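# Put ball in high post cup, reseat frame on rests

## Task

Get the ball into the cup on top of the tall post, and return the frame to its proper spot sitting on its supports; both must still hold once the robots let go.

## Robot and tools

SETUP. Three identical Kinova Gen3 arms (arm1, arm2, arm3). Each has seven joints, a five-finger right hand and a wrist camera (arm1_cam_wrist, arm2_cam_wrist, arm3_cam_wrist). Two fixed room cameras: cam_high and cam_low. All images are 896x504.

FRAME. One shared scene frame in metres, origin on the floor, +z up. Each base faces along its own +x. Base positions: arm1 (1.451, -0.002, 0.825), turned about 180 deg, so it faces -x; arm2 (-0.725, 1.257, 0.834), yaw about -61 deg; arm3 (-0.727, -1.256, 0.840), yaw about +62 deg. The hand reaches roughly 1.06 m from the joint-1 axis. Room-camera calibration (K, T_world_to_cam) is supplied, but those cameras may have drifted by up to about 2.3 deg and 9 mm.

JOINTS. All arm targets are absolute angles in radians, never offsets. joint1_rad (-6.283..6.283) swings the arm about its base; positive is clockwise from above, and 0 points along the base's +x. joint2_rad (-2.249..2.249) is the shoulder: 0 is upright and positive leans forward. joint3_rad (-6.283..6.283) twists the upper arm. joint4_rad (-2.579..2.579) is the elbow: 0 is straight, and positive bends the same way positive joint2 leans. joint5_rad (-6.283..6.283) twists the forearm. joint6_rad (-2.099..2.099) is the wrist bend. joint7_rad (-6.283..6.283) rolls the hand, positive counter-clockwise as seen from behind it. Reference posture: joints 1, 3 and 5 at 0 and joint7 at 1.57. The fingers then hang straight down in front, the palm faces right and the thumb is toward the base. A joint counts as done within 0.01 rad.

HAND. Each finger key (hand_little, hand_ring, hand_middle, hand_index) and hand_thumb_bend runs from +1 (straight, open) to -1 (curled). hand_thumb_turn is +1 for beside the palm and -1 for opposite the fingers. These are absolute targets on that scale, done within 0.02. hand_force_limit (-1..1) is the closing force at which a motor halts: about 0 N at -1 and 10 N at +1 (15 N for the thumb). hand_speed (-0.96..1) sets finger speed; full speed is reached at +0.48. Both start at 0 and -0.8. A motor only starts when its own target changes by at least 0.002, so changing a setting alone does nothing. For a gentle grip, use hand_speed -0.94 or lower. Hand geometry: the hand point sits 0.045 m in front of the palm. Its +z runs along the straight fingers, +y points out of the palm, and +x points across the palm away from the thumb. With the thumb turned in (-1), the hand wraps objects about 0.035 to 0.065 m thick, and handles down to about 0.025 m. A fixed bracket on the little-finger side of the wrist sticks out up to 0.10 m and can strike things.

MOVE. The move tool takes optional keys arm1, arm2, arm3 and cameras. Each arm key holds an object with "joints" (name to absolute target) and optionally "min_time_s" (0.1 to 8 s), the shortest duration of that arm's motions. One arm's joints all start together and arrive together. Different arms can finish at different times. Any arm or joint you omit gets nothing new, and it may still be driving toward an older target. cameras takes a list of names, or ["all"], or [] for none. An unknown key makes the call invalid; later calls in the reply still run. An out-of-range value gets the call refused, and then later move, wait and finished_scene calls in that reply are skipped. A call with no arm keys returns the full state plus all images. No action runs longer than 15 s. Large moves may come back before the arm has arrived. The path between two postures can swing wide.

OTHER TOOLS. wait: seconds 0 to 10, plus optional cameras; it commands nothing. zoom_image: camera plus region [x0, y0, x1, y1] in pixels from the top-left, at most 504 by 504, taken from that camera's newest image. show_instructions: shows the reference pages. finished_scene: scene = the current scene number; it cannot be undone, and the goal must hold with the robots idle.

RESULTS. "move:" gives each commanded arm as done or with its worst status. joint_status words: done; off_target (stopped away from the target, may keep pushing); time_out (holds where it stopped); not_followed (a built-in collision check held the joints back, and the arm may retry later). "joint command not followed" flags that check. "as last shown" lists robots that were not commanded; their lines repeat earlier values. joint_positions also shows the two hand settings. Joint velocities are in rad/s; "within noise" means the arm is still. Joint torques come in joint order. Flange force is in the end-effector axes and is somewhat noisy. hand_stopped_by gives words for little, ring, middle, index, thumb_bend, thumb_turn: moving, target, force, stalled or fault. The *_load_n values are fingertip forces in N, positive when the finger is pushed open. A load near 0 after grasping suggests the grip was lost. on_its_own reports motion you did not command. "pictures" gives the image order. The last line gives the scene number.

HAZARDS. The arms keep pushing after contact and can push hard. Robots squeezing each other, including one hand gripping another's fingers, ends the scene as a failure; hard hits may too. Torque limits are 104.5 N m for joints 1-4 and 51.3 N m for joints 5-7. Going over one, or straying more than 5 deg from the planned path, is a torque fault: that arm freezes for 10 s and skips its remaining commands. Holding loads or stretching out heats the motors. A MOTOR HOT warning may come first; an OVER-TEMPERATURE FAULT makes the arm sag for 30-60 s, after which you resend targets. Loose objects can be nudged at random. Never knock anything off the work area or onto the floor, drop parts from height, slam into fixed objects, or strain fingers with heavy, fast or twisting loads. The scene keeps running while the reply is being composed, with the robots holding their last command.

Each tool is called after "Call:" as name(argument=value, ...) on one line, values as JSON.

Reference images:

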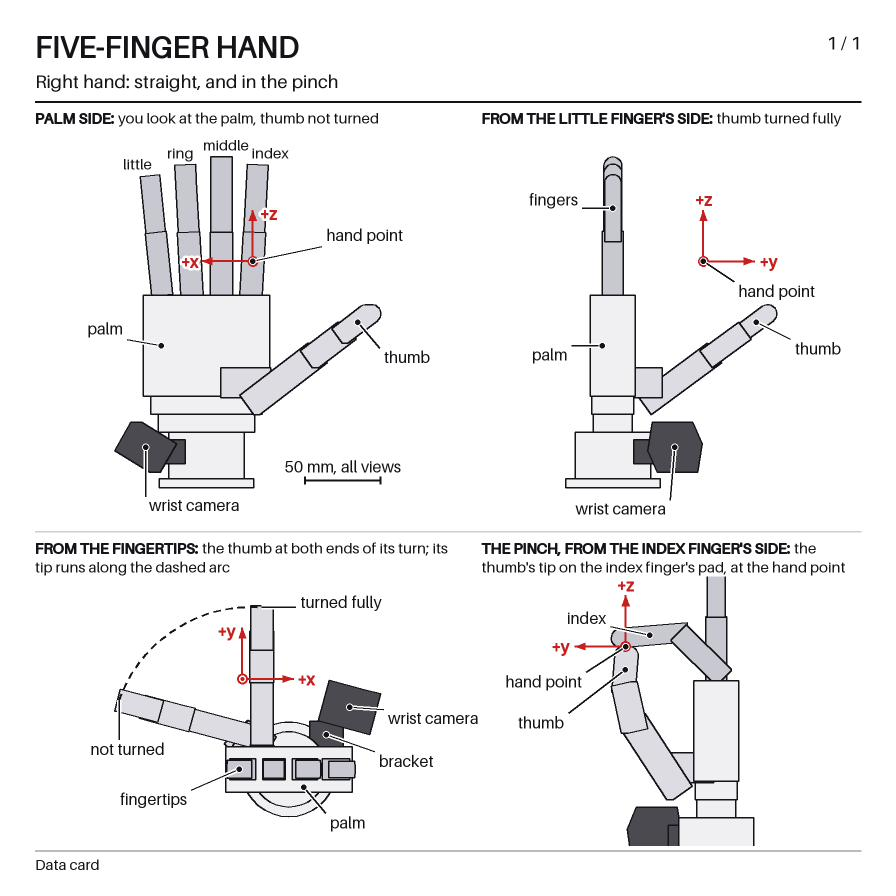

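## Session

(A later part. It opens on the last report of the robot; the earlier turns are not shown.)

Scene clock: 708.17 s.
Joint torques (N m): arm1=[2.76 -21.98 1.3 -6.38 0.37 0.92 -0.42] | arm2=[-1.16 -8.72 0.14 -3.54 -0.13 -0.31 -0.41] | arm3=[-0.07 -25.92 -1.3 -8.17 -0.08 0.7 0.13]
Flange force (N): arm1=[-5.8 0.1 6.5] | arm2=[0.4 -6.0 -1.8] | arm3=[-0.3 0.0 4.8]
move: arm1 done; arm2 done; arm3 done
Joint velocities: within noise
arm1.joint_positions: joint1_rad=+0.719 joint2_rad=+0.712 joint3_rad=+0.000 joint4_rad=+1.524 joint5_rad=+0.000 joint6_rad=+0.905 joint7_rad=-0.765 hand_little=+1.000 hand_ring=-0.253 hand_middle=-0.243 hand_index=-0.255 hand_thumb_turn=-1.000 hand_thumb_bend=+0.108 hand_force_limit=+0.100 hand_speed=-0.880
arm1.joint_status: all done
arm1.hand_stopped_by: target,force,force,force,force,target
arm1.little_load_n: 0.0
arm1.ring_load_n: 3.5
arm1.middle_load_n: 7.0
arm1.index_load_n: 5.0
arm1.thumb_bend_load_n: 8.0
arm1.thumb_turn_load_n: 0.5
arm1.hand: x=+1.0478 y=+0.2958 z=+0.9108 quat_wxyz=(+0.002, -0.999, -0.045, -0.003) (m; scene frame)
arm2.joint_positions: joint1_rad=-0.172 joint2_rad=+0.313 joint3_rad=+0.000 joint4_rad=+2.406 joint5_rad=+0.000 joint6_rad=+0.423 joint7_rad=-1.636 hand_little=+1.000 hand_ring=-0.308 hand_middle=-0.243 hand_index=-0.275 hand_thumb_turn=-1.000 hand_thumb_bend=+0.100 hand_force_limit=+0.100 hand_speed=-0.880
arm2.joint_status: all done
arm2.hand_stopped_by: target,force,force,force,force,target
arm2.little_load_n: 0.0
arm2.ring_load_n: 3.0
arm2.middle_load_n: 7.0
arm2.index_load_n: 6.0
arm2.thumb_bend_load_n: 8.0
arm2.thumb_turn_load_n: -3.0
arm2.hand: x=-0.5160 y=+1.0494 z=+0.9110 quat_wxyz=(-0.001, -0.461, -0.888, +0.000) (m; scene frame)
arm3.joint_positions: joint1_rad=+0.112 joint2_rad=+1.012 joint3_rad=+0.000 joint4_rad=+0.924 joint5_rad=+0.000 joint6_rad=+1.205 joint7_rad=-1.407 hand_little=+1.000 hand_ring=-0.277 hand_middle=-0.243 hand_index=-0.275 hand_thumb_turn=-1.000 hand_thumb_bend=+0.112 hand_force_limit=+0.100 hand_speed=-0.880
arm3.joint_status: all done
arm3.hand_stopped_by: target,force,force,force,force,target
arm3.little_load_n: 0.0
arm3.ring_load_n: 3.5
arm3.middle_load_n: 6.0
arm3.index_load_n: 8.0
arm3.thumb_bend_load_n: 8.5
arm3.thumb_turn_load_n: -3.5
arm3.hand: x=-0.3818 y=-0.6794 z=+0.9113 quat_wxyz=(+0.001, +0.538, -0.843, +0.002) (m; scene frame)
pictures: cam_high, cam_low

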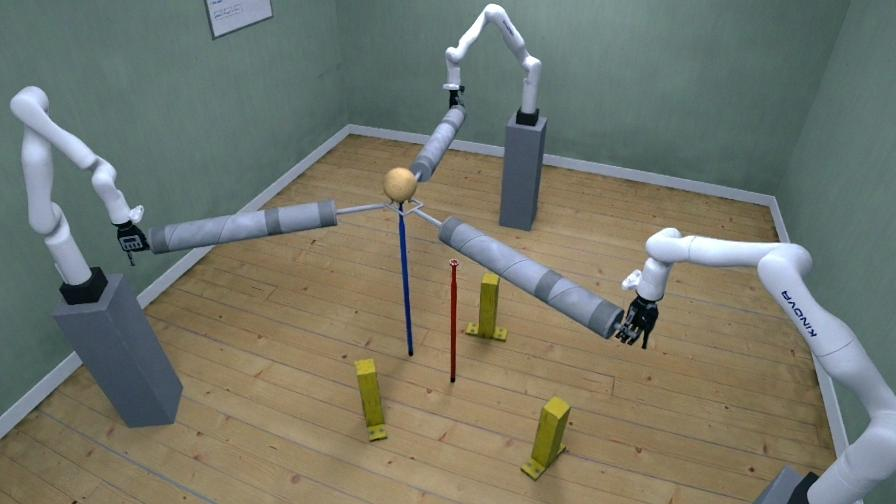

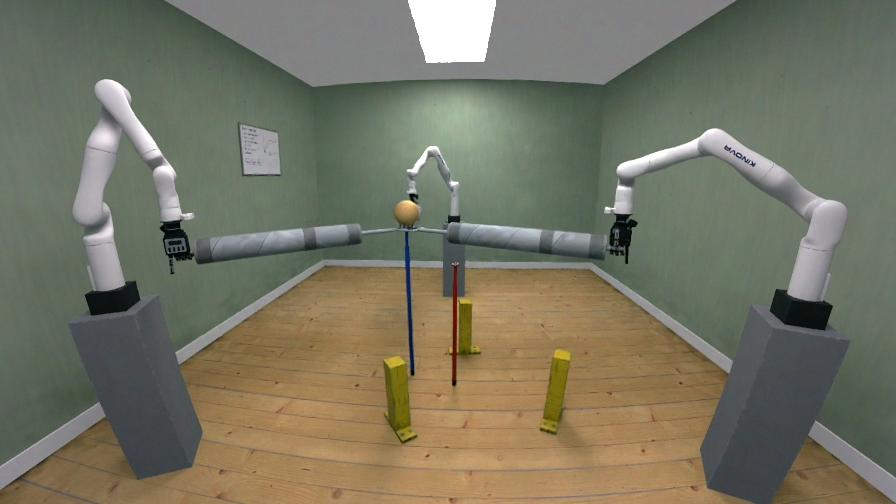

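Call:
move(arm1={"joints":{"joint1_rad":0.7187,"joint2_rad":0.7237,"joint4_rad":1.5317,"joint6_rad":0.8862,"joint7_rad":-0.7654},"min_time_s":1.2}, arm2={"joints":{"joint1_rad":-0.1720,"joint2_rad":0.3387,"joint4_rad":2.4161,"joint6_rad":0.3868,"joint7_rad":-1.6356},"min_time_s":1.2}, arm3={"joints":{"joint1_rad":0.1123,"joint2_rad":1.0209,"joint4_rad":0.9322,"joint6_rad":1.1885,"joint7_rad":-1.4074},"min_time_s":1.2}, cameras=["cam_high","cam_low"])

Call:
zoom_image(camera="cam_low", region=[385, 195, 430, 240])

Call:
zoom_image(camera="cam_high", region=[375, 170, 425, 220])

Scene clock: 726.47 s.
Joint torques (N m): arm1=[2.68 -21.91 1.19 -6.39 0.3 0.74 -0.44] | arm2=[-1.03 -8.83 0.24 -3.13 -0.05 -0.33 -0.43] | arm3=[-0.41 -25.65 -1.57 -8.12 -0.2 0.66 0.09]
Flange force (N): arm1=[-5.4 0.3 6.0] | arm2=[0.0 -5.7 -2.4] | arm3=[0.5 -0.4 4.4]
move: arm1 done; arm2 done; arm3 done
Joint velocities: within noise
arm1.joint_positions: joint1_rad=+0.719 joint2_rad=+0.724 joint3_rad=+0.000 joint4_rad=+1.532 joint5_rad=+0.000 joint6_rad=+0.886 joint7_rad=-0.765 hand_little=+1.000 hand_ring=-0.253 hand_middle=-0.243 hand_index=-0.255 hand_thumb_turn=-1.000 hand_thumb_bend=+0.108 hand_force_limit=+0.100 hand_speed=-0.880
arm1.joint_status: all done
arm1.hand_stopped_by: target,force,force,force,force,target
arm1.little_load_n: 0.0
arm1.ring_load_n: 3.0
arm1.middle_load_n: 7.0
arm1.index_load_n: 4.5
arm1.thumb_bend_load_n: 8.0
arm1.thumb_turn_load_n: 0.5
arm1.hand: x=+1.0479 y=+0.2958 z=+0.9028 quat_wxyz=(+0.002, -0.999, -0.045, -0.003) (m; scene frame)
arm2.joint_positions: joint1_rad=-0.172 joint2_rad=+0.339 joint3_rad=+0.000 joint4_rad=+2.416 joint5_rad=+0.000 joint6_rad=+0.387 joint7_rad=-1.636 hand_little=+1.000 hand_ring=-0.308 hand_middle=-0.243 hand_index=-0.275 hand_thumb_turn=-1.000 hand_thumb_bend=+0.100 hand_force_limit=+0.100 hand_speed=-0.880
arm2.joint_status: all done
arm2.hand_stopped_by: target,force,force,force,force,target
arm2.little_load_n: 0.0
arm2.ring_load_n: 2.5
arm2.middle_load_n: 6.5
arm2.index_load_n: 5.5
arm2.thumb_bend_load_n: 8.0
arm2.thumb_turn_load_n: -3.0
arm2.hand: x=-0.5160 y=+1.0494 z=+0.9030 quat_wxyz=(-0.001, -0.461, -0.888, +0.000) (m; scene frame)
arm3.joint_positions: joint1_rad=+0.112 joint2_rad=+1.021 joint3_rad=+0.000 joint4_rad=+0.932 joint5_rad=+0.000 joint6_rad=+1.189 joint7_rad=-1.407 hand_little=+1.000 hand_ring=-0.277 hand_middle=-0.243 hand_index=-0.275 hand_thumb_turn=-1.000 hand_thumb_bend=+0.112 hand_force_limit=+0.100 hand_speed=-0.880
arm3.joint_status: all done
arm3.hand_stopped_by: target,force,force,force,force,target
arm3.little_load_n: 0.0
arm3.ring_load_n: 3.0
arm3.middle_load_n: 6.0
arm3.index_load_n: 8.0
arm3.thumb_bend_load_n: 8.5
arm3.thumb_turn_load_n: -4.0
arm3.hand: x=-0.3817 y=-0.6794 z=+0.9033 quat_wxyz=(+0.001, +0.538, -0.843, +0.002) (m; scene frame)
pictures: cam_high, cam_low

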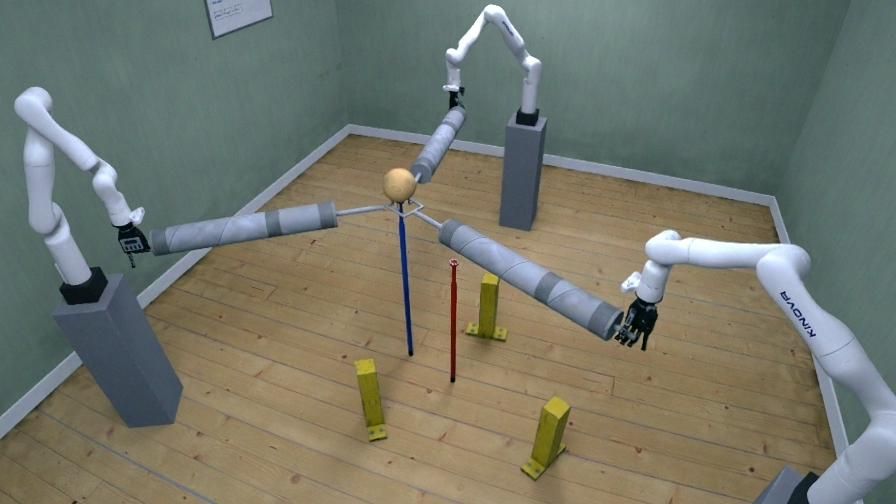

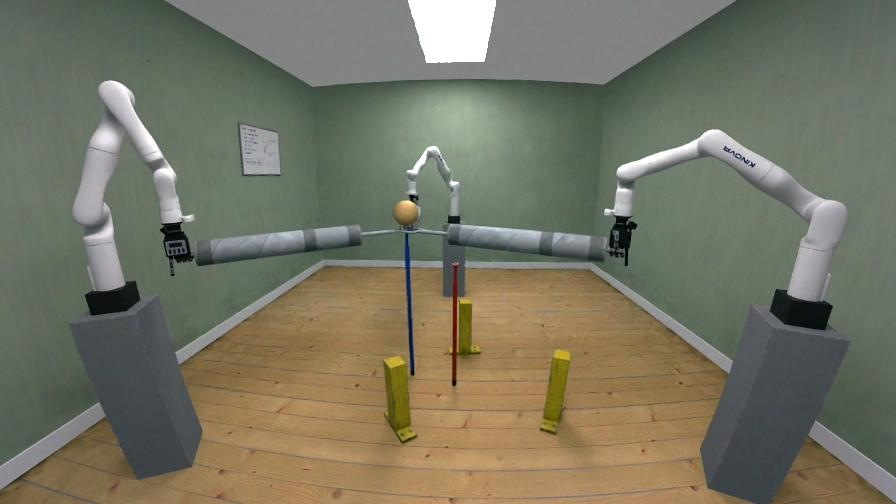

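Scaled by 11.200.

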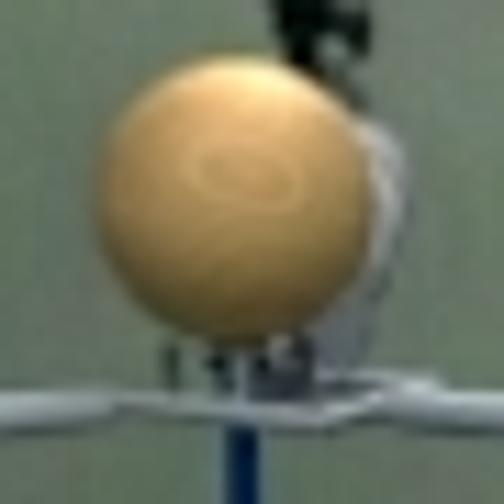

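Scaled by 10.080.

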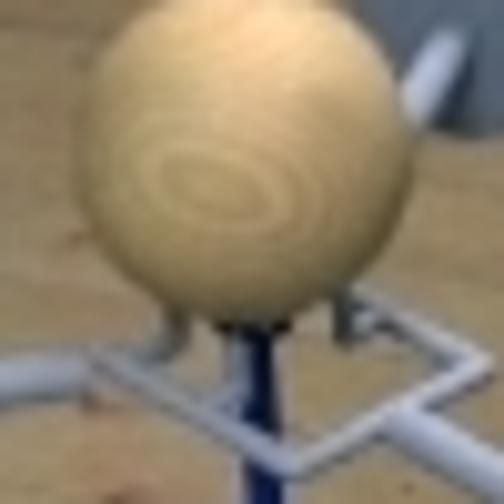

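Call:
move(arm1={"joints":{"joint1_rad":0.7187,"joint2_rad":0.7359,"joint4_rad":1.5385,"joint6_rad":0.8673,"joint7_rad":-0.7654},"min_time_s":1.2}, arm2={"joints":{"joint1_rad":-0.1720,"joint2_rad":0.3656,"joint4_rad":2.4254,"joint6_rad":0.3506,"joint7_rad":-1.6356},"min_time_s":1.2}, arm3={"joints":{"joint1_rad":0.1122,"joint2_rad":1.0299,"joint4_rad":0.9396,"joint6_rad":1.1721,"joint7_rad":-1.4075},"min_time_s":1.2})

Call:
move(arm1={"joints":{"joint1_rad":0.7187,"joint2_rad":0.7515,"joint4_rad":1.5463,"joint6_rad":0.8438,"joint7_rad":-0.7654},"min_time_s":1.2}, arm2={"joints":{"joint1_rad":-0.1719,"joint2_rad":0.4001,"joint4_rad":2.4362,"joint6_rad":0.3053,"joint7_rad":-1.6355},"min_time_s":1.2}, arm3={"joints":{"joint1_rad":0.1122,"joint2_rad":1.0416,"joint4_rad":0.9480,"joint6_rad":1.1520,"joint7_rad":-1.4075},"min_time_s":1.2}, cameras=["cam_high","cam_low"])

Call:
zoom_image(camera="cam_low", region=[385, 195, 430, 240])

Call:
zoom_image(camera="cam_high", region=[375, 170, 425, 220])

Scene clock: 773.30 s.
Joint torques (N m): arm1=[2.66 -21.99 1.24 -6.3 0.33 0.75 -0.44] | arm2=[-1.03 -9 0.18 -2.87 -0.08 -0.18 -0.41] | arm3=[-0.4 -25.66 -1.53 -8 -0.21 0.64 0.1]
Flange force (N): arm1=[-5.2 0.4 6.1] | arm2=[0.2 -5.7 -1.9] | arm3=[0.1 -0.4 4.3]
move: arm1 done; arm2 done; arm3 done
Joint velocities: within noise
arm1.joint_positions: joint1_rad=+0.719 joint2_rad=+0.736 joint3_rad=+0.000 joint4_rad=+1.538 joint5_rad=+0.000 joint6_rad=+0.867 joint7_rad=-0.765 hand_little=+1.000 hand_ring=-0.253 hand_middle=-0.243 hand_index=-0.255 hand_thumb_turn=-1.000 hand_thumb_bend=+0.108 hand_force_limit=+0.100 hand_speed=-0.880
arm1.joint_status: all done
arm1.hand_stopped_by: target,force,force,force,force,target
arm1.little_load_n: 0.0
arm1.ring_load_n: 3.0
arm1.middle_load_n: 7.0
arm1.index_load_n: 5.0
arm1.thumb_bend_load_n: 8.5
arm1.thumb_turn_load_n: 0.5
arm1.hand: x=+1.0479 y=+0.2959 z=+0.8948 quat_wxyz=(+0.002, -0.999, -0.045, -0.003) (m; scene frame)
arm2.joint_positions: joint1_rad=-0.172 joint2_rad=+0.366 joint3_rad=+0.000 joint4_rad=+2.425 joint5_rad=+0.000 joint6_rad=+0.351 joint7_rad=-1.636 hand_little=+1.000 hand_ring=-0.308 hand_middle=-0.243 hand_index=-0.275 hand_thumb_turn=-1.000 hand_thumb_bend=+0.100 hand_force_limit=+0.100 hand_speed=-0.880
arm2.joint_status: all done
arm2.hand_stopped_by: target,force,force,force,force,target
arm2.little_load_n: 0.0
arm2.ring_load_n: 3.0
arm2.middle_load_n: 6.5
arm2.index_load_n: 6.0
arm2.thumb_bend_load_n: 8.5
arm2.thumb_turn_load_n: -3.0
arm2.hand: x=-0.5159 y=+1.0494 z=+0.8950 quat_wxyz=(-0.001, -0.461, -0.888, +0.000) (m; scene frame)
arm3.joint_positions: joint1_rad=+0.112 joint2_rad=+1.030 joint3_rad=+0.000 joint4_rad=+0.940 joint5_rad=+0.000 joint6_rad=+1.172 joint7_rad=-1.407 hand_little=+1.000 hand_ring=-0.277 hand_middle=-0.243 hand_index=-0.275 hand_thumb_turn=-1.000 hand_thumb_bend=+0.112 hand_force_limit=+0.100 hand_speed=-0.880
arm3.joint_status: all done
arm3.hand_stopped_by: target,force,force,force,force,target
arm3.little_load_n: 0.0
arm3.ring_load_n: 3.0
arm3.middle_load_n: 6.0
arm3.index_load_n: 8.0
arm3.thumb_bend_load_n: 9.0
arm3.thumb_turn_load_n: -4.0
arm3.hand: x=-0.3818 y=-0.6794 z=+0.8953 quat_wxyz=(+0.001, +0.538, -0.843, +0.002) (m; scene frame)
pictures: none

Scene clock: 774.80 s.
Joint torques (N m): arm1=[2.76 -22.1 1.25 -6.24 0.34 0.66 -0.45] | arm2=[-1.14 -9.39 0.16 -2.41 -0.07 -0.24 -0.43] | arm3=[-0.38 -25.61 -1.51 -7.75 -0.17 0.73 0.1]
Flange force (N): arm1=[-5.3 0.6 6.1] | arm2=[-0.5 -6.3 -1.9] | arm3=[-0.4 -0.5 4.2]
move: arm1 done; arm2 done; arm3 done
Joint velocities: within noise
arm1.joint_positions: joint1_rad=+0.719 joint2_rad=+0.751 joint3_rad=+0.000 joint4_rad=+1.546 joint5_rad=+0.000 joint6_rad=+0.844 joint7_rad=-0.765 hand_little=+1.000 hand_ring=-0.253 hand_middle=-0.243 hand_index=-0.255 hand_thumb_turn=-1.000 hand_thumb_bend=+0.108 hand_force_limit=+0.100 hand_speed=-0.880
arm1.joint_status: all done
arm1.hand_stopped_by: target,force,force,force,force,target
arm1.little_load_n: 0.0
arm1.ring_load_n: 3.0
arm1.middle_load_n: 7.0
arm1.index_load_n: 5.0
arm1.thumb_bend_load_n: 8.5
arm1.thumb_turn_load_n: 0.5
arm1.hand: x=+1.0480 y=+0.2959 z=+0.8848 quat_wxyz=(+0.002, -0.999, -0.045, -0.003) (m; scene frame)
arm2.joint_positions: joint1_rad=-0.172 joint2_rad=+0.400 joint3_rad=+0.000 joint4_rad=+2.436 joint5_rad=+0.000 joint6_rad=+0.305 joint7_rad=-1.636 hand_little=+1.000 hand_ring=-0.308 hand_middle=-0.243 hand_index=-0.275 hand_thumb_turn=-1.000 hand_thumb_bend=+0.100 hand_force_limit=+0.100 hand_speed=-0.880
arm2.joint_status: all done
arm2.hand_stopped_by: target,force,force,force,force,target
arm2.little_load_n: 0.0
arm2.ring_load_n: 2.5
arm2.middle_load_n: 6.5
arm2.index_load_n: 6.0
arm2.thumb_bend_load_n: 8.0
arm2.thumb_turn_load_n: -3.0
arm2.hand: x=-0.5159 y=+1.0493 z=+0.8850 quat_wxyz=(-0.001, -0.461, -0.888, +0.000) (m; scene frame)
arm3.joint_positions: joint1_rad=+0.112 joint2_rad=+1.042 joint3_rad=+0.000 joint4_rad=+0.948 joint5_rad=+0.000 joint6_rad=+1.152 joint7_rad=-1.408 hand_little=+1.000 hand_ring=-0.277 hand_middle=-0.243 hand_index=-0.275 hand_thumb_turn=-1.000 hand_thumb_bend=+0.112 hand_force_limit=+0.100 hand_speed=-0.880
arm3.joint_status: all done
arm3.hand_stopped_by: target,force,force,force,force,target
arm3.little_load_n: 0.0
arm3.ring_load_n: 3.5
arm3.middle_load_n: 5.5
arm3.index_load_n: 8.0
arm3.thumb_bend_load_n: 8.5
arm3.thumb_turn_load_n: -4.0
arm3.hand: x=-0.3818 y=-0.6794 z=+0.8852 quat_wxyz=(+0.001, +0.538, -0.843, +0.002) (m; scene frame)
pictures: cam_high, cam_low

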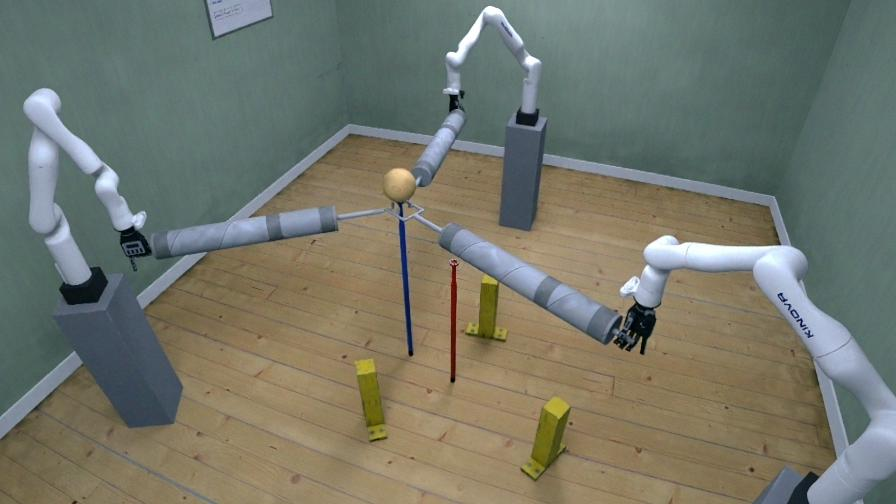

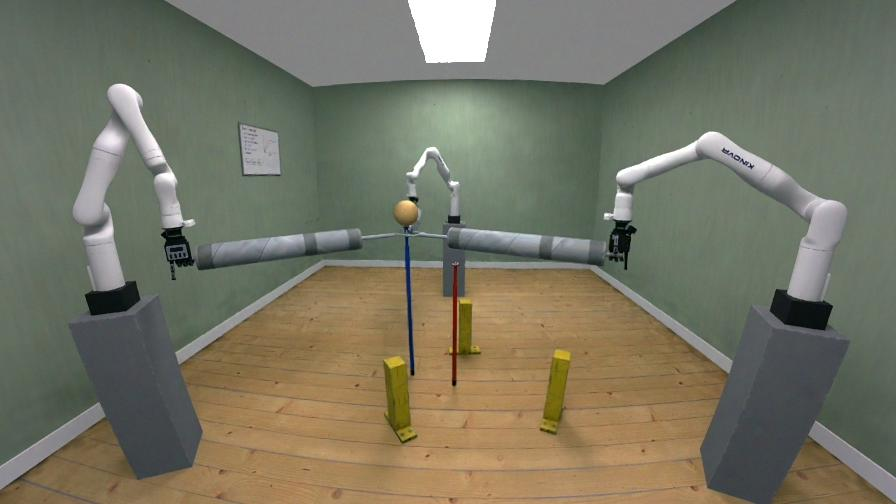

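Scaled by 11.200.

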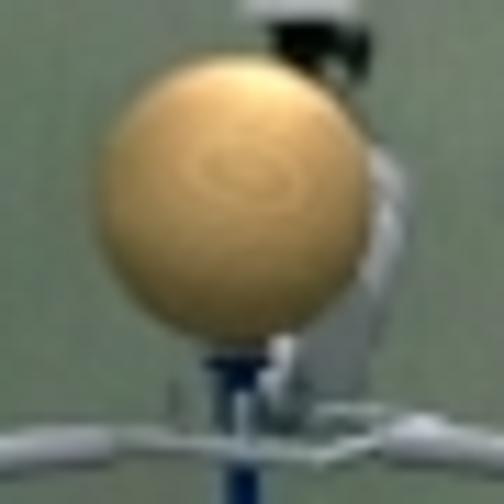

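Scaled by 10.080.

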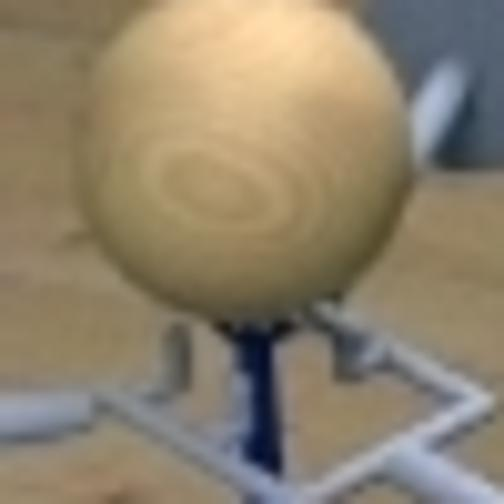

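Call:
move(arm1={"joints":{"joint1_rad":0.6340,"joint2_rad":0.7293,"joint4_rad":1.5944,"joint6_rad":0.8179,"joint7_rad":-0.8501},"min_time_s":2.2}, arm2={"joints":{"joint1_rad":-0.0290,"joint2_rad":0.4290,"joint4_rad":2.3572,"joint6_rad":0.3554,"joint7_rad":-1.4926},"min_time_s":2.2}, arm3={"joints":{"joint1_rad":0.1240,"joint2_rad":0.9367,"joint4_rad":1.1859,"joint6_rad":1.0190,"joint7_rad":-1.3957},"min_time_s":2.2}, cameras=["cam_high","cam_low"])

Call:
zoom_image(camera="cam_low", region=[385, 195, 430, 240])

Scene clock: 810.90 s.
Joint torques (N m): arm1=[2.45 -21.31 0.98 -5.49 0.23 1.07 -0.41] | arm2=[-0.95 -10.03 0.35 -2.29 0.02 0.04 -0.34] | arm3=[-0.27 -24.1 -1.42 -7.52 -0.15 0.45 0.07]
Flange force (N): arm1=[-5.5 0.2 6.2] | arm2=[-0.4 -4.9 -1.7] | arm3=[0.2 -0.3 4.2]
move: arm1 done; arm2 done; arm3 done
Joint velocities: within noise
arm1.joint_positions: joint1_rad=+0.634 joint2_rad=+0.729 joint3_rad=+0.000 joint4_rad=+1.594 joint5_rad=+0.000 joint6_rad=+0.818 joint7_rad=-0.850 hand_little=+1.000 hand_ring=-0.253 hand_middle=-0.243 hand_index=-0.255 hand_thumb_turn=-1.000 hand_thumb_bend=+0.108 hand_force_limit=+0.100 hand_speed=-0.880
arm1.joint_status: all done
arm1.hand_stopped_by: target,force,force,force,force,target
arm1.little_load_n: 0.0
arm1.ring_load_n: 3.5
arm1.middle_load_n: 7.0
arm1.index_load_n: 4.5
arm1.thumb_bend_load_n: 8.5
arm1.thumb_turn_load_n: 0.5
arm1.hand: x=+1.0288 y=+0.2553 z=+0.8848 quat_wxyz=(+0.002, -0.999, -0.045, -0.003) (m; scene frame)
arm2.joint_positions: joint1_rad=-0.029 joint2_rad=+0.429 joint3_rad=+0.000 joint4_rad=+2.357 joint5_rad=+0.000 joint6_rad=+0.355 joint7_rad=-1.493 hand_little=+1.000 hand_ring=-0.308 hand_middle=-0.243 hand_index=-0.275 hand_thumb_turn=-1.000 hand_thumb_bend=+0.100 hand_force_limit=+0.100 hand_speed=-0.880
arm2.joint_status: all done
arm2.hand_stopped_by: target,force,force,force,force,target
arm2.little_load_n: 0.0
arm2.ring_load_n: 2.5
arm2.middle_load_n: 6.5
arm2.index_load_n: 5.5
arm2.thumb_bend_load_n: 8.0
arm2.thumb_turn_load_n: -3.0
arm2.hand: x=-0.5350 y=+1.0088 z=+0.8852 quat_wxyz=(-0.001, -0.461, -0.888, +0.000) (m; scene frame)
arm3.joint_positions: joint1_rad=+0.124 joint2_rad=+0.937 joint3_rad=+0.000 joint4_rad=+1.186 joint5_rad=+0.000 joint6_rad=+1.019 joint7_rad=-1.396 hand_little=+1.000 hand_ring=-0.277 hand_middle=-0.243 hand_index=-0.275 hand_thumb_turn=-1.000 hand_thumb_bend=+0.112 hand_force_limit=+0.100 hand_speed=-0.880
arm3.joint_status: all done
arm3.hand_stopped_by: target,force,force,force,force,target
arm3.little_load_n: 0.0
arm3.ring_load_n: 3.0
arm3.middle_load_n: 6.0
arm3.index_load_n: 8.0
arm3.thumb_bend_load_n: 9.0
arm3.thumb_turn_load_n: -3.5
arm3.hand: x=-0.4007 y=-0.7198 z=+0.8853 quat_wxyz=(+0.001, +0.538, -0.843, +0.002) (m; scene frame)
pictures: cam_high, cam_low

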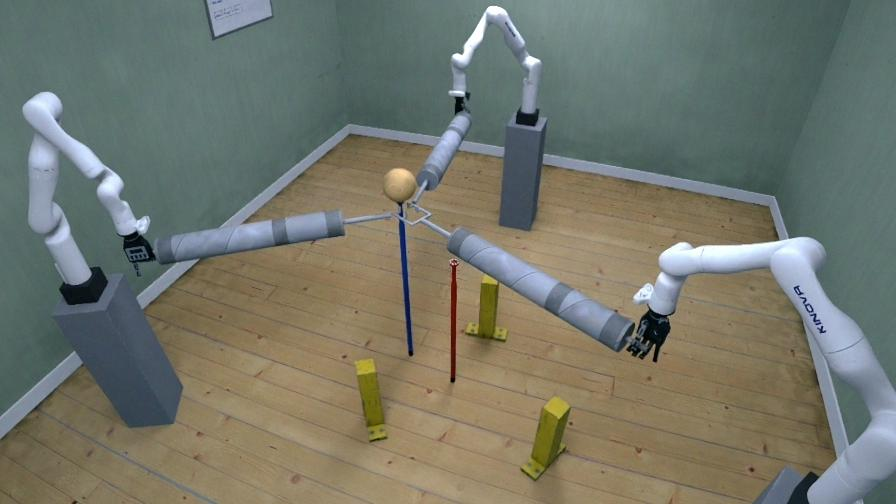

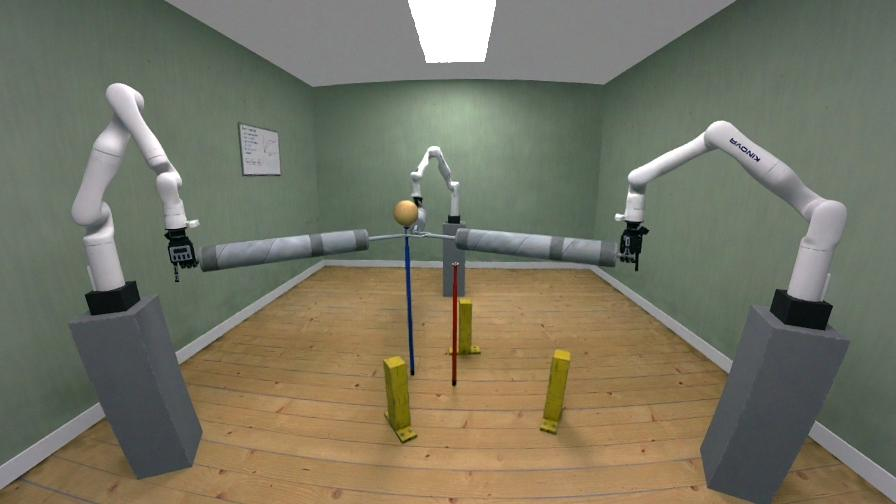

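Scaled by 11.200.

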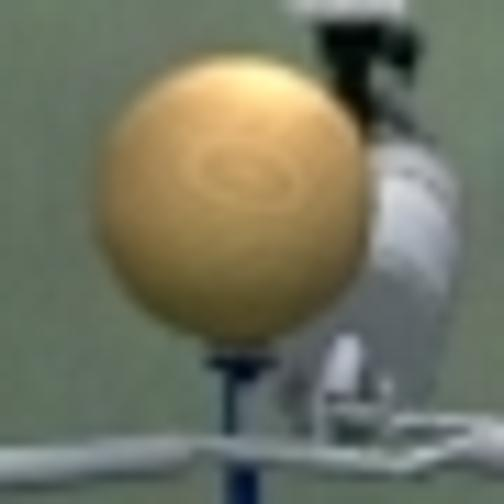

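Call:
move(arm1={"joints":{"joint1_rad":0.5055,"joint2_rad":0.7087,"joint4_rad":1.6389,"joint6_rad":0.7941,"joint7_rad":-0.9786},"min_time_s":2.5}, arm2={"joints":{"joint1_rad":0.1360,"joint2_rad":0.4842,"joint4_rad":2.2172,"joint6_rad":0.4402,"joint7_rad":-1.3276},"min_time_s":2.5}, arm3={"joints":{"joint1_rad":0.1449,"joint2_rad":0.8113,"joint4_rad":1.4720,"joint6_rad":0.8583,"joint7_rad":-1.3748},"min_time_s":2.5})

Call:
move(arm1={"joints":{"joint1_rad":0.3708,"joint2_rad":0.7013,"joint4_rad":1.6531,"joint6_rad":0.7872,"joint7_rad":-1.1133},"min_time_s":2.5}, arm2={"joints":{"joint1_rad":0.2613,"joint2_rad":0.5538,"joint4_rad":2.0488,"joint6_rad":0.5390,"joint7_rad":-1.2024},"min_time_s":2.5}, arm3={"joints":{"joint1_rad":0.1735,"joint2_rad":0.7031,"joint4_rad":1.7217,"joint6_rad":0.7169,"joint7_rad":-1.3463},"min_time_s":2.5}, cameras=["cam_high","cam_low"])

Call:
move(arm1={"joints":{"joint1_rad":0.2064,"joint2_rad":0.7284,"joint4_rad":1.6259,"joint6_rad":0.7872,"joint7_rad":-1.2777},"min_time_s":2.5}, arm2={"joints":{"joint1_rad":0.3771,"joint2_rad":0.6706,"joint4_rad":1.8168,"joint6_rad":0.6542,"joint7_rad":-1.0865},"min_time_s":2.5}, arm3={"joints":{"joint1_rad":0.2193,"joint2_rad":0.6046,"joint4_rad":2.0022,"joint6_rad":0.5348,"joint7_rad":-1.3004},"min_time_s":2.5})

Call:
move(arm1={"joints":{"joint1_rad":0.0527,"joint2_rad":0.7976,"joint4_rad":1.5537,"joint6_rad":0.7903,"joint7_rad":-1.4314},"min_time_s":2.5}, arm2={"joints":{"joint1_rad":0.4618,"joint2_rad":0.8219,"joint4_rad":1.5512,"joint6_rad":0.7685,"joint7_rad":-1.0018},"min_time_s":2.5}, arm3={"joints":{"joint1_rad":0.2872,"joint2_rad":0.5679,"joint4_rad":2.2641,"joint6_rad":0.3096,"joint7_rad":-1.2325},"min_time_s":2.5}, cameras=["all"])

Scene clock: 847.70 s.
Joint torques (N m): arm1=[2.52 -20.9 1.03 -5.39 0.22 1 -0.44] | arm2=[-0.99 -11.73 0.26 -2.89 -0.02 0.21 -0.37] | arm3=[-0.04 -21.46 -1.21 -6.06 0.01 0.8 0.11]
Flange force (N): arm1=[-5.5 1.1 6.2] | arm2=[0.3 -4.4 -0.5] | arm3=[-1.2 -0.1 4.5]
move: arm1 done; arm2 done; arm3 done
Joint velocities: within noise
arm1.joint_positions: joint1_rad=+0.506 joint2_rad=+0.709 joint3_rad=+0.000 joint4_rad=+1.639 joint5_rad=+0.000 joint6_rad=+0.794 joint7_rad=-0.979 hand_little=+1.000 hand_ring=-0.253 hand_middle=-0.243 hand_index=-0.255 hand_thumb_turn=-1.000 hand_thumb_bend=+0.108 hand_force_limit=+0.100 hand_speed=-0.880
arm1.joint_status: all done
arm1.hand_stopped_by: target,force,force,force,force,target
arm1.little_load_n: 0.0
arm1.ring_load_n: 2.5
arm1.middle_load_n: 7.0
arm1.index_load_n: 5.0
arm1.thumb_bend_load_n: 8.0
arm1.thumb_turn_load_n: 0.5
arm1.hand: x=+1.0013 y=+0.1962 z=+0.8847 quat_wxyz=(+0.002, -0.999, -0.045, -0.003) (m; scene frame)
arm2.joint_positions: joint1_rad=+0.136 joint2_rad=+0.484 joint3_rad=+0.000 joint4_rad=+2.217 joint5_rad=+0.000 joint6_rad=+0.440 joint7_rad=-1.328 hand_little=+1.000 hand_ring=-0.308 hand_middle=-0.243 hand_index=-0.275 hand_thumb_turn=-1.000 hand_thumb_bend=+0.100 hand_force_limit=+0.100 hand_speed=-0.880
arm2.joint_status: all done
arm2.hand_stopped_by: target,force,force,force,force,target
arm2.little_load_n: 0.0
arm2.ring_load_n: 3.0
arm2.middle_load_n: 7.0
arm2.index_load_n: 6.0
arm2.thumb_bend_load_n: 8.0
arm2.thumb_turn_load_n: -3.0
arm2.hand: x=-0.5625 y=+0.9497 z=+0.8852 quat_wxyz=(-0.001, -0.461, -0.888, +0.000) (m; scene frame)
arm3.joint_positions: joint1_rad=+0.145 joint2_rad=+0.811 joint3_rad=+0.000 joint4_rad=+1.472 joint5_rad=+0.000 joint6_rad=+0.858 joint7_rad=-1.375 hand_little=+1.000 hand_ring=-0.277 hand_middle=-0.243 hand_index=-0.275 hand_thumb_turn=-1.000 hand_thumb_bend=+0.112 hand_force_limit=+0.100 hand_speed=-0.880
arm3.joint_status: all done
arm3.hand_stopped_by: target,force,force,force,force,target
arm3.little_load_n: 0.0
arm3.ring_load_n: 3.0
arm3.middle_load_n: 5.5
arm3.index_load_n: 8.0
arm3.thumb_bend_load_n: 8.5
arm3.thumb_turn_load_n: -4.0
arm3.hand: x=-0.4282 y=-0.7791 z=+0.8852 quat_wxyz=(+0.001, +0.538, -0.843, +0.002) (m; scene frame)
pictures: none

Scene clock: 850.50 s.
Joint torques (N m): arm1=[2.04 -20.72 0.56 -5.15 0.01 1.07 -0.44] | arm2=[-0.64 -13.66 0.68 -3.39 0.13 0.33 -0.32] | arm3=[0.12 -19.15 -1.01 -5.34 0.15 0.61 0.09]
Flange force (N): arm1=[-5.3 0.7 6.3] | arm2=[-0.3 -3.0 0.1] | arm3=[-1.2 0.3 4.7]
move: arm1 done; arm2 done; arm3 done
Joint velocities: within noise
arm1.joint_positions: joint1_rad=+0.371 joint2_rad=+0.701 joint3_rad=+0.000 joint4_rad=+1.653 joint5_rad=+0.000 joint6_rad=+0.787 joint7_rad=-1.113 hand_little=+1.000 hand_ring=-0.253 hand_middle=-0.243 hand_index=-0.255 hand_thumb_turn=-1.000 hand_thumb_bend=+0.108 hand_force_limit=+0.100 hand_speed=-0.880
arm1.joint_status: all done
arm1.hand_stopped_by: target,force,force,force,force,target
arm1.little_load_n: 0.0
arm1.ring_load_n: 2.5
arm1.middle_load_n: 7.0
arm1.index_load_n: 5.0
arm1.thumb_bend_load_n: 8.5
arm1.thumb_turn_load_n: 0.5
arm1.hand: x=+0.9736 y=+0.1354 z=+0.8848 quat_wxyz=(+0.002, -0.999, -0.045, -0.003) (m; scene frame)
arm2.joint_positions: joint1_rad=+0.261 joint2_rad=+0.554 joint3_rad=+0.000 joint4_rad=+2.049 joint5_rad=+0.000 joint6_rad=+0.539 joint7_rad=-1.202 hand_little=+1.000 hand_ring=-0.308 hand_middle=-0.243 hand_index=-0.275 hand_thumb_turn=-1.000 hand_thumb_bend=+0.100 hand_force_limit=+0.100 hand_speed=-0.880
arm2.joint_status: all done
arm2.hand_stopped_by: target,force,force,force,force,target
arm2.little_load_n: 0.0
arm2.ring_load_n: 2.5
arm2.middle_load_n: 7.0
arm2.index_load_n: 6.0
arm2.thumb_bend_load_n: 8.0
arm2.thumb_turn_load_n: -2.5
arm2.hand: x=-0.5900 y=+0.8889 z=+0.8853 quat_wxyz=(-0.001, -0.461, -0.888, +0.000) (m; scene frame)
arm3.joint_positions: joint1_rad=+0.174 joint2_rad=+0.703 joint3_rad=+0.000 joint4_rad=+1.722 joint5_rad=+0.000 joint6_rad=+0.717 joint7_rad=-1.346 hand_little=+1.000 hand_ring=-0.277 hand_middle=-0.243 hand_index=-0.275 hand_thumb_turn=-1.000 hand_thumb_bend=+0.112 hand_force_limit=+0.100 hand_speed=-0.880
arm3.joint_status: all done
arm3.hand_stopped_by: target,force,force,force,force,target
arm3.little_load_n: 0.0
arm3.ring_load_n: 3.0
arm3.middle_load_n: 6.0
arm3.index_load_n: 8.0
arm3.thumb_bend_load_n: 9.0
arm3.thumb_turn_load_n: -4.0
arm3.hand: x=-0.4557 y=-0.8399 z=+0.8852 quat_wxyz=(+0.001, +0.538, -0.843, +0.002) (m; scene frame)
pictures: cam_high, cam_low

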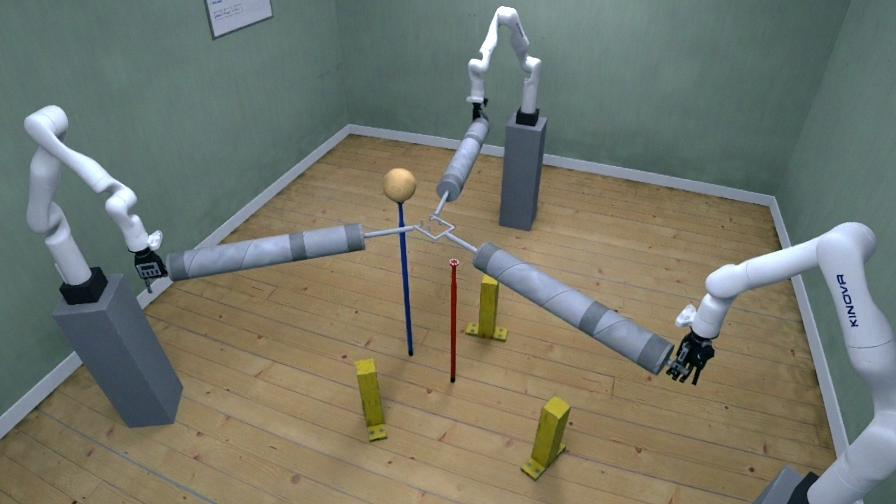

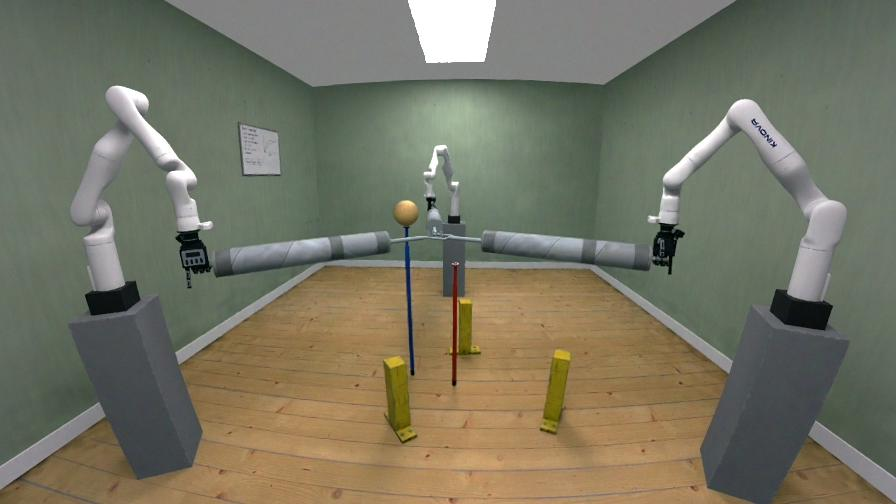

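Scene clock: 853.33 s.
Joint torques (N m): arm1=[2.06 -21 0.53 -4.88 0.02 1.27 -0.45] | arm2=[-0.43 -16.77 1.11 -4.68 0.2 0.15 -0.35] | arm3=[-0.13 -16.23 -1.33 -3.94 0.05 0.6 0.11]
Flange force (N): arm1=[-5.5 1.5 6.3] | arm2=[0.2 -2.0 1.1] | arm3=[-1.1 -0.2 4.9]
move: arm1 done; arm2 done; arm3 done
Joint velocities: within noise
arm1.joint_positions: joint1_rad=+0.206 joint2_rad=+0.728 joint3_rad=+0.000 joint4_rad=+1.626 joint5_rad=+0.000 joint6_rad=+0.787 joint7_rad=-1.278 hand_little=+1.000 hand_ring=-0.253 hand_middle=-0.243 hand_index=-0.255 hand_thumb_turn=-1.000 hand_thumb_bend=+0.108 hand_force_limit=+0.100 hand_speed=-0.880
arm1.joint_status: all done
arm1.hand_stopped_by: target,force,force,force,force,target
arm1.little_load_n: 0.0
arm1.ring_load_n: 2.5
arm1.middle_load_n: 7.5
arm1.index_load_n: 5.0
arm1.thumb_bend_load_n: 8.5
arm1.thumb_turn_load_n: 0.5
arm1.hand: x=+0.9384 y=+0.0604 z=+0.8769 quat_wxyz=(+0.002, -0.999, -0.045, -0.003) (m; scene frame)
arm2.joint_positions: joint1_rad=+0.377 joint2_rad=+0.671 joint3_rad=+0.000 joint4_rad=+1.817 joint5_rad=+0.000 joint6_rad=+0.654 joint7_rad=-1.086 hand_little=+1.000 hand_ring=-0.308 hand_middle=-0.243 hand_index=-0.275 hand_thumb_turn=-1.000 hand_thumb_bend=+0.100 hand_force_limit=+0.100 hand_speed=-0.880
arm2.joint_status: all done
arm2.hand_stopped_by: target,force,force,force,force,target
arm2.little_load_n: 0.0
arm2.ring_load_n: 2.5
arm2.middle_load_n: 6.5
arm2.index_load_n: 6.0
arm2.thumb_bend_load_n: 8.0
arm2.thumb_turn_load_n: -3.0
arm2.hand: x=-0.6250 y=+0.8140 z=+0.8773 quat_wxyz=(-0.001, -0.461, -0.888, +0.000) (m; scene frame)
arm3.joint_positions: joint1_rad=+0.219 joint2_rad=+0.605 joint3_rad=+0.000 joint4_rad=+2.002 joint5_rad=+0.000 joint6_rad=+0.535 joint7_rad=-1.300 hand_little=+1.000 hand_ring=-0.277 hand_middle=-0.243 hand_index=-0.275 hand_thumb_turn=-1.000 hand_thumb_bend=+0.112 hand_force_limit=+0.100 hand_speed=-0.880
arm3.joint_status: all done
arm3.hand_stopped_by: target,force,force,force,force,target
arm3.little_load_n: 0.0
arm3.ring_load_n: 3.0
arm3.middle_load_n: 6.0
arm3.index_load_n: 8.0
arm3.thumb_bend_load_n: 8.5
arm3.thumb_turn_load_n: -3.5
arm3.hand: x=-0.4908 y=-0.9149 z=+0.8772 quat_wxyz=(+0.001, +0.538, -0.843, +0.002) (m; scene frame)
pictures: none

Scene clock: 856.13 s.
Joint torques (N m): arm1=[1.06 -21.9 -0.51 -4.58 -0.49 1.45 -0.43] | arm2=[0.6 -20.04 2.03 -5.83 0.71 -0.01 -0.29] | arm3=[-0.35 -14.34 -1.57 -3.43 -0.1 -0.17 -0.02]
Flange force (N): arm1=[-5.6 0.2 6.3] | arm2=[-0.5 0.3 1.7] | arm3=[1.3 -0.2 5.1]
move: arm1 done; arm2 done; arm3 done
Joint velocities: within noise
arm1.joint_positions: joint1_rad=+0.053 joint2_rad=+0.798 joint3_rad=+0.000 joint4_rad=+1.554 joint5_rad=+0.000 joint6_rad=+0.790 joint7_rad=-1.431 hand_little=+1.000 hand_ring=-0.253 hand_middle=-0.243 hand_index=-0.255 hand_thumb_turn=-1.000 hand_thumb_bend=+0.108 hand_force_limit=+0.100 hand_speed=-0.880
arm1.joint_status: all done
arm1.hand_stopped_by: target,force,force,force,force,target
arm1.little_load_n: 0.0
arm1.ring_load_n: 2.5
arm1.middle_load_n: 7.0
arm1.index_load_n: 5.0
arm1.thumb_bend_load_n: 8.5
arm1.thumb_turn_load_n: 0.5
arm1.hand: x=+0.9034 y=-0.0145 z=+0.8570 quat_wxyz=(+0.002, -0.999, -0.045, -0.003) (m; scene frame)
arm2.joint_positions: joint1_rad=+0.462 joint2_rad=+0.822 joint3_rad=+0.000 joint4_rad=+1.551 joint5_rad=+0.000 joint6_rad=+0.768 joint7_rad=-1.002 hand_little=+1.000 hand_ring=-0.308 hand_middle=-0.243 hand_index=-0.275 hand_thumb_turn=-1.000 hand_thumb_bend=+0.100 hand_force_limit=+0.100 hand_speed=-0.880
arm2.joint_status: all done
arm2.hand_stopped_by: target,force,force,force,force,target
arm2.little_load_n: 0.0
arm2.ring_load_n: 2.5
arm2.middle_load_n: 6.5
arm2.index_load_n: 6.0
arm2.thumb_bend_load_n: 8.0
arm2.thumb_turn_load_n: -3.0
arm2.hand: x=-0.6601 y=+0.7389 z=+0.8575 quat_wxyz=(-0.001, -0.461, -0.888, +0.000) (m; scene frame)
arm3.joint_positions: joint1_rad=+0.287 joint2_rad=+0.568 joint3_rad=+0.000 joint4_rad=+2.264 joint5_rad=+0.000 joint6_rad=+0.310 joint7_rad=-1.232 hand_little=+1.000 hand_ring=-0.277 hand_middle=-0.243 hand_index=-0.275 hand_thumb_turn=-1.000 hand_thumb_bend=+0.112 hand_force_limit=+0.100 hand_speed=-0.880
arm3.joint_status: all done
arm3.hand_stopped_by: target,force,force,force,force,target
arm3.little_load_n: 0.5
arm3.ring_load_n: 3.5
arm3.middle_load_n: 5.5
arm3.index_load_n: 8.0
arm3.thumb_bend_load_n: 9.0
arm3.thumb_turn_load_n: -4.0
arm3.hand: x=-0.5258 y=-0.9898 z=+0.8571 quat_wxyz=(+0.001, +0.538, -0.843, +0.002) (m; scene frame)
pictures: arm1_cam_wrist, arm2_cam_wrist, arm3_cam_wrist, cam_high, cam_low
camera_calibration:
arm1_cam_wrist: T_world_to_cam=[[0.330615, -0.94212, 0.0557109, -0.364764], [-0.818331, -0.256767, 0.514204, 0.293194], [-0.470137, -0.215593, -0.855857, 1.26978], [0, 0, 0, 1]] pos_world=[0.957495, 0.00538662, 0.956308]
arm2_cam_wrist: T_world_to_cam=[[0.613429, 0.789636, 0.013442, -0.198526], [0.673921, -0.532258, 0.512379, 0.401946], [0.411748, -0.305249, -0.858654, 1.35046], [0, 0, 0, 1]] pos_world=[-0.705147, 0.782928, 0.956297]
arm3_cam_wrist: T_world_to_cam=[[-0.985693, 0.166513, 0.0261265, -0.383672], [0.156444, 0.84615, 0.509467, 0.483236], [0.0627261, 0.506265, -0.860094, 1.38595], [0, 0, 0, 1]] pos_world=[-0.540717, -1.04666, 0.955875]

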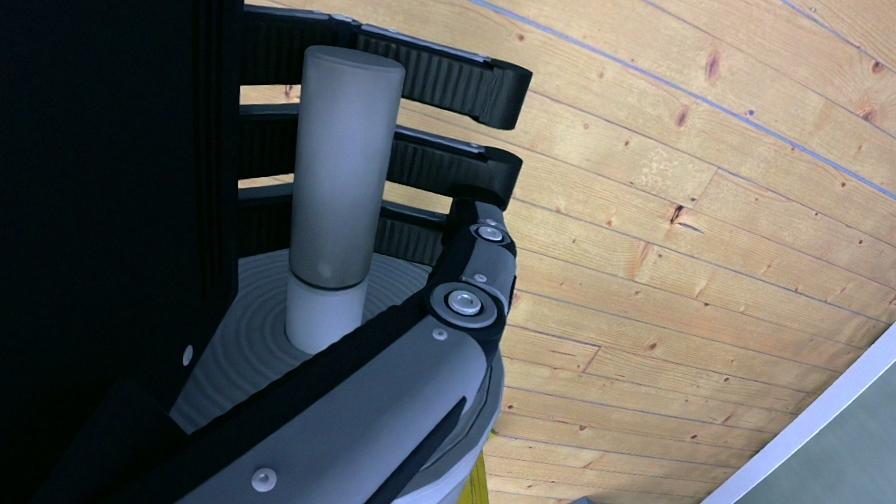

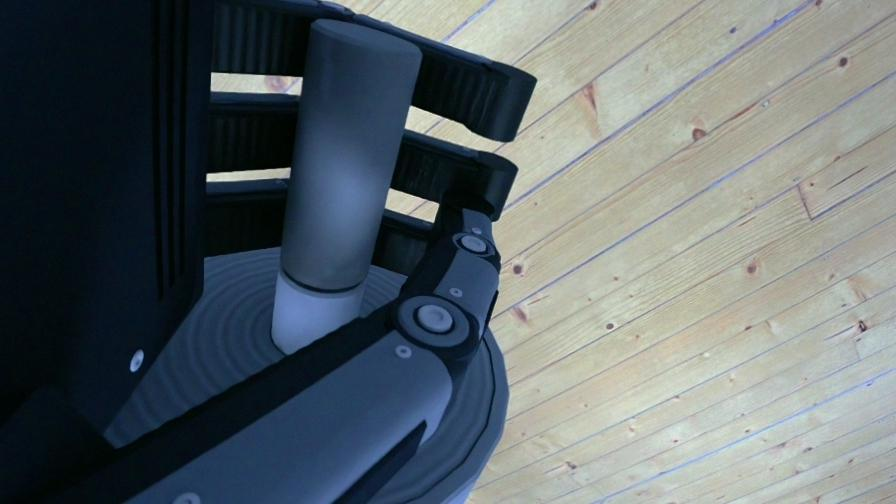

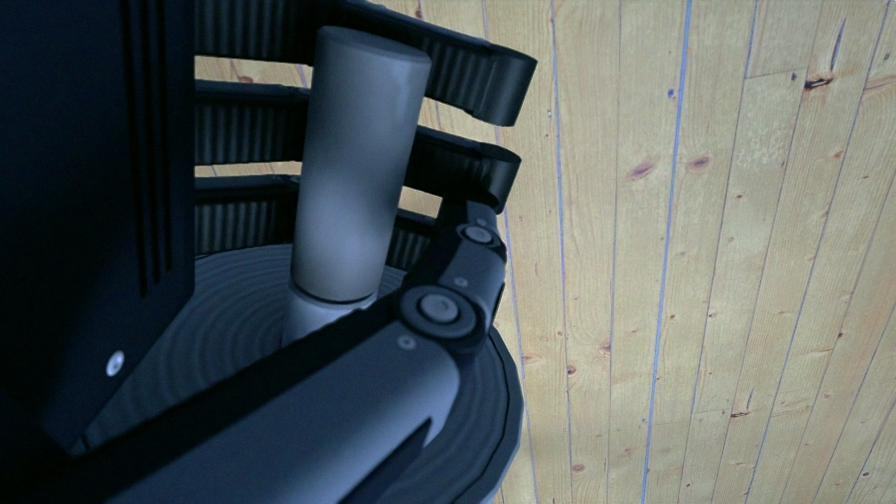

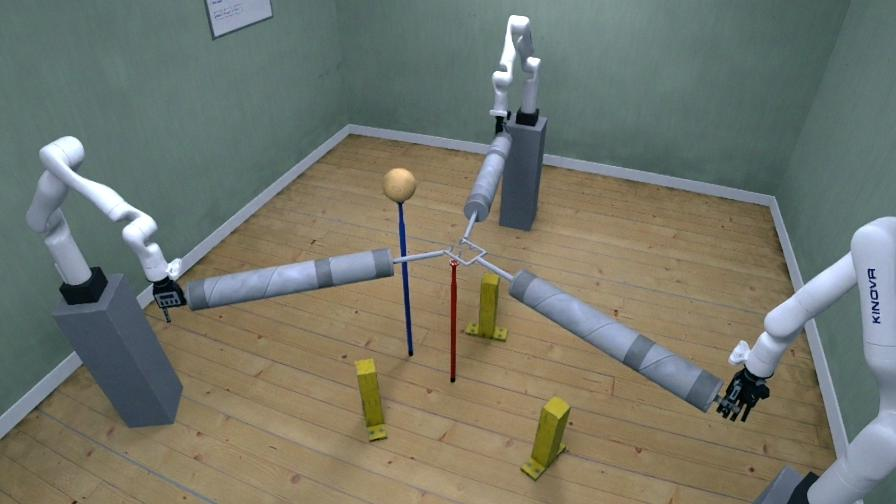

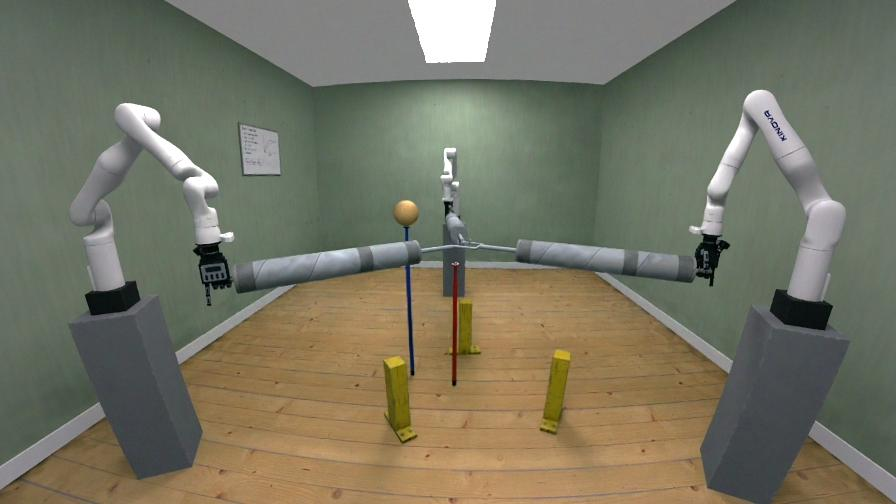

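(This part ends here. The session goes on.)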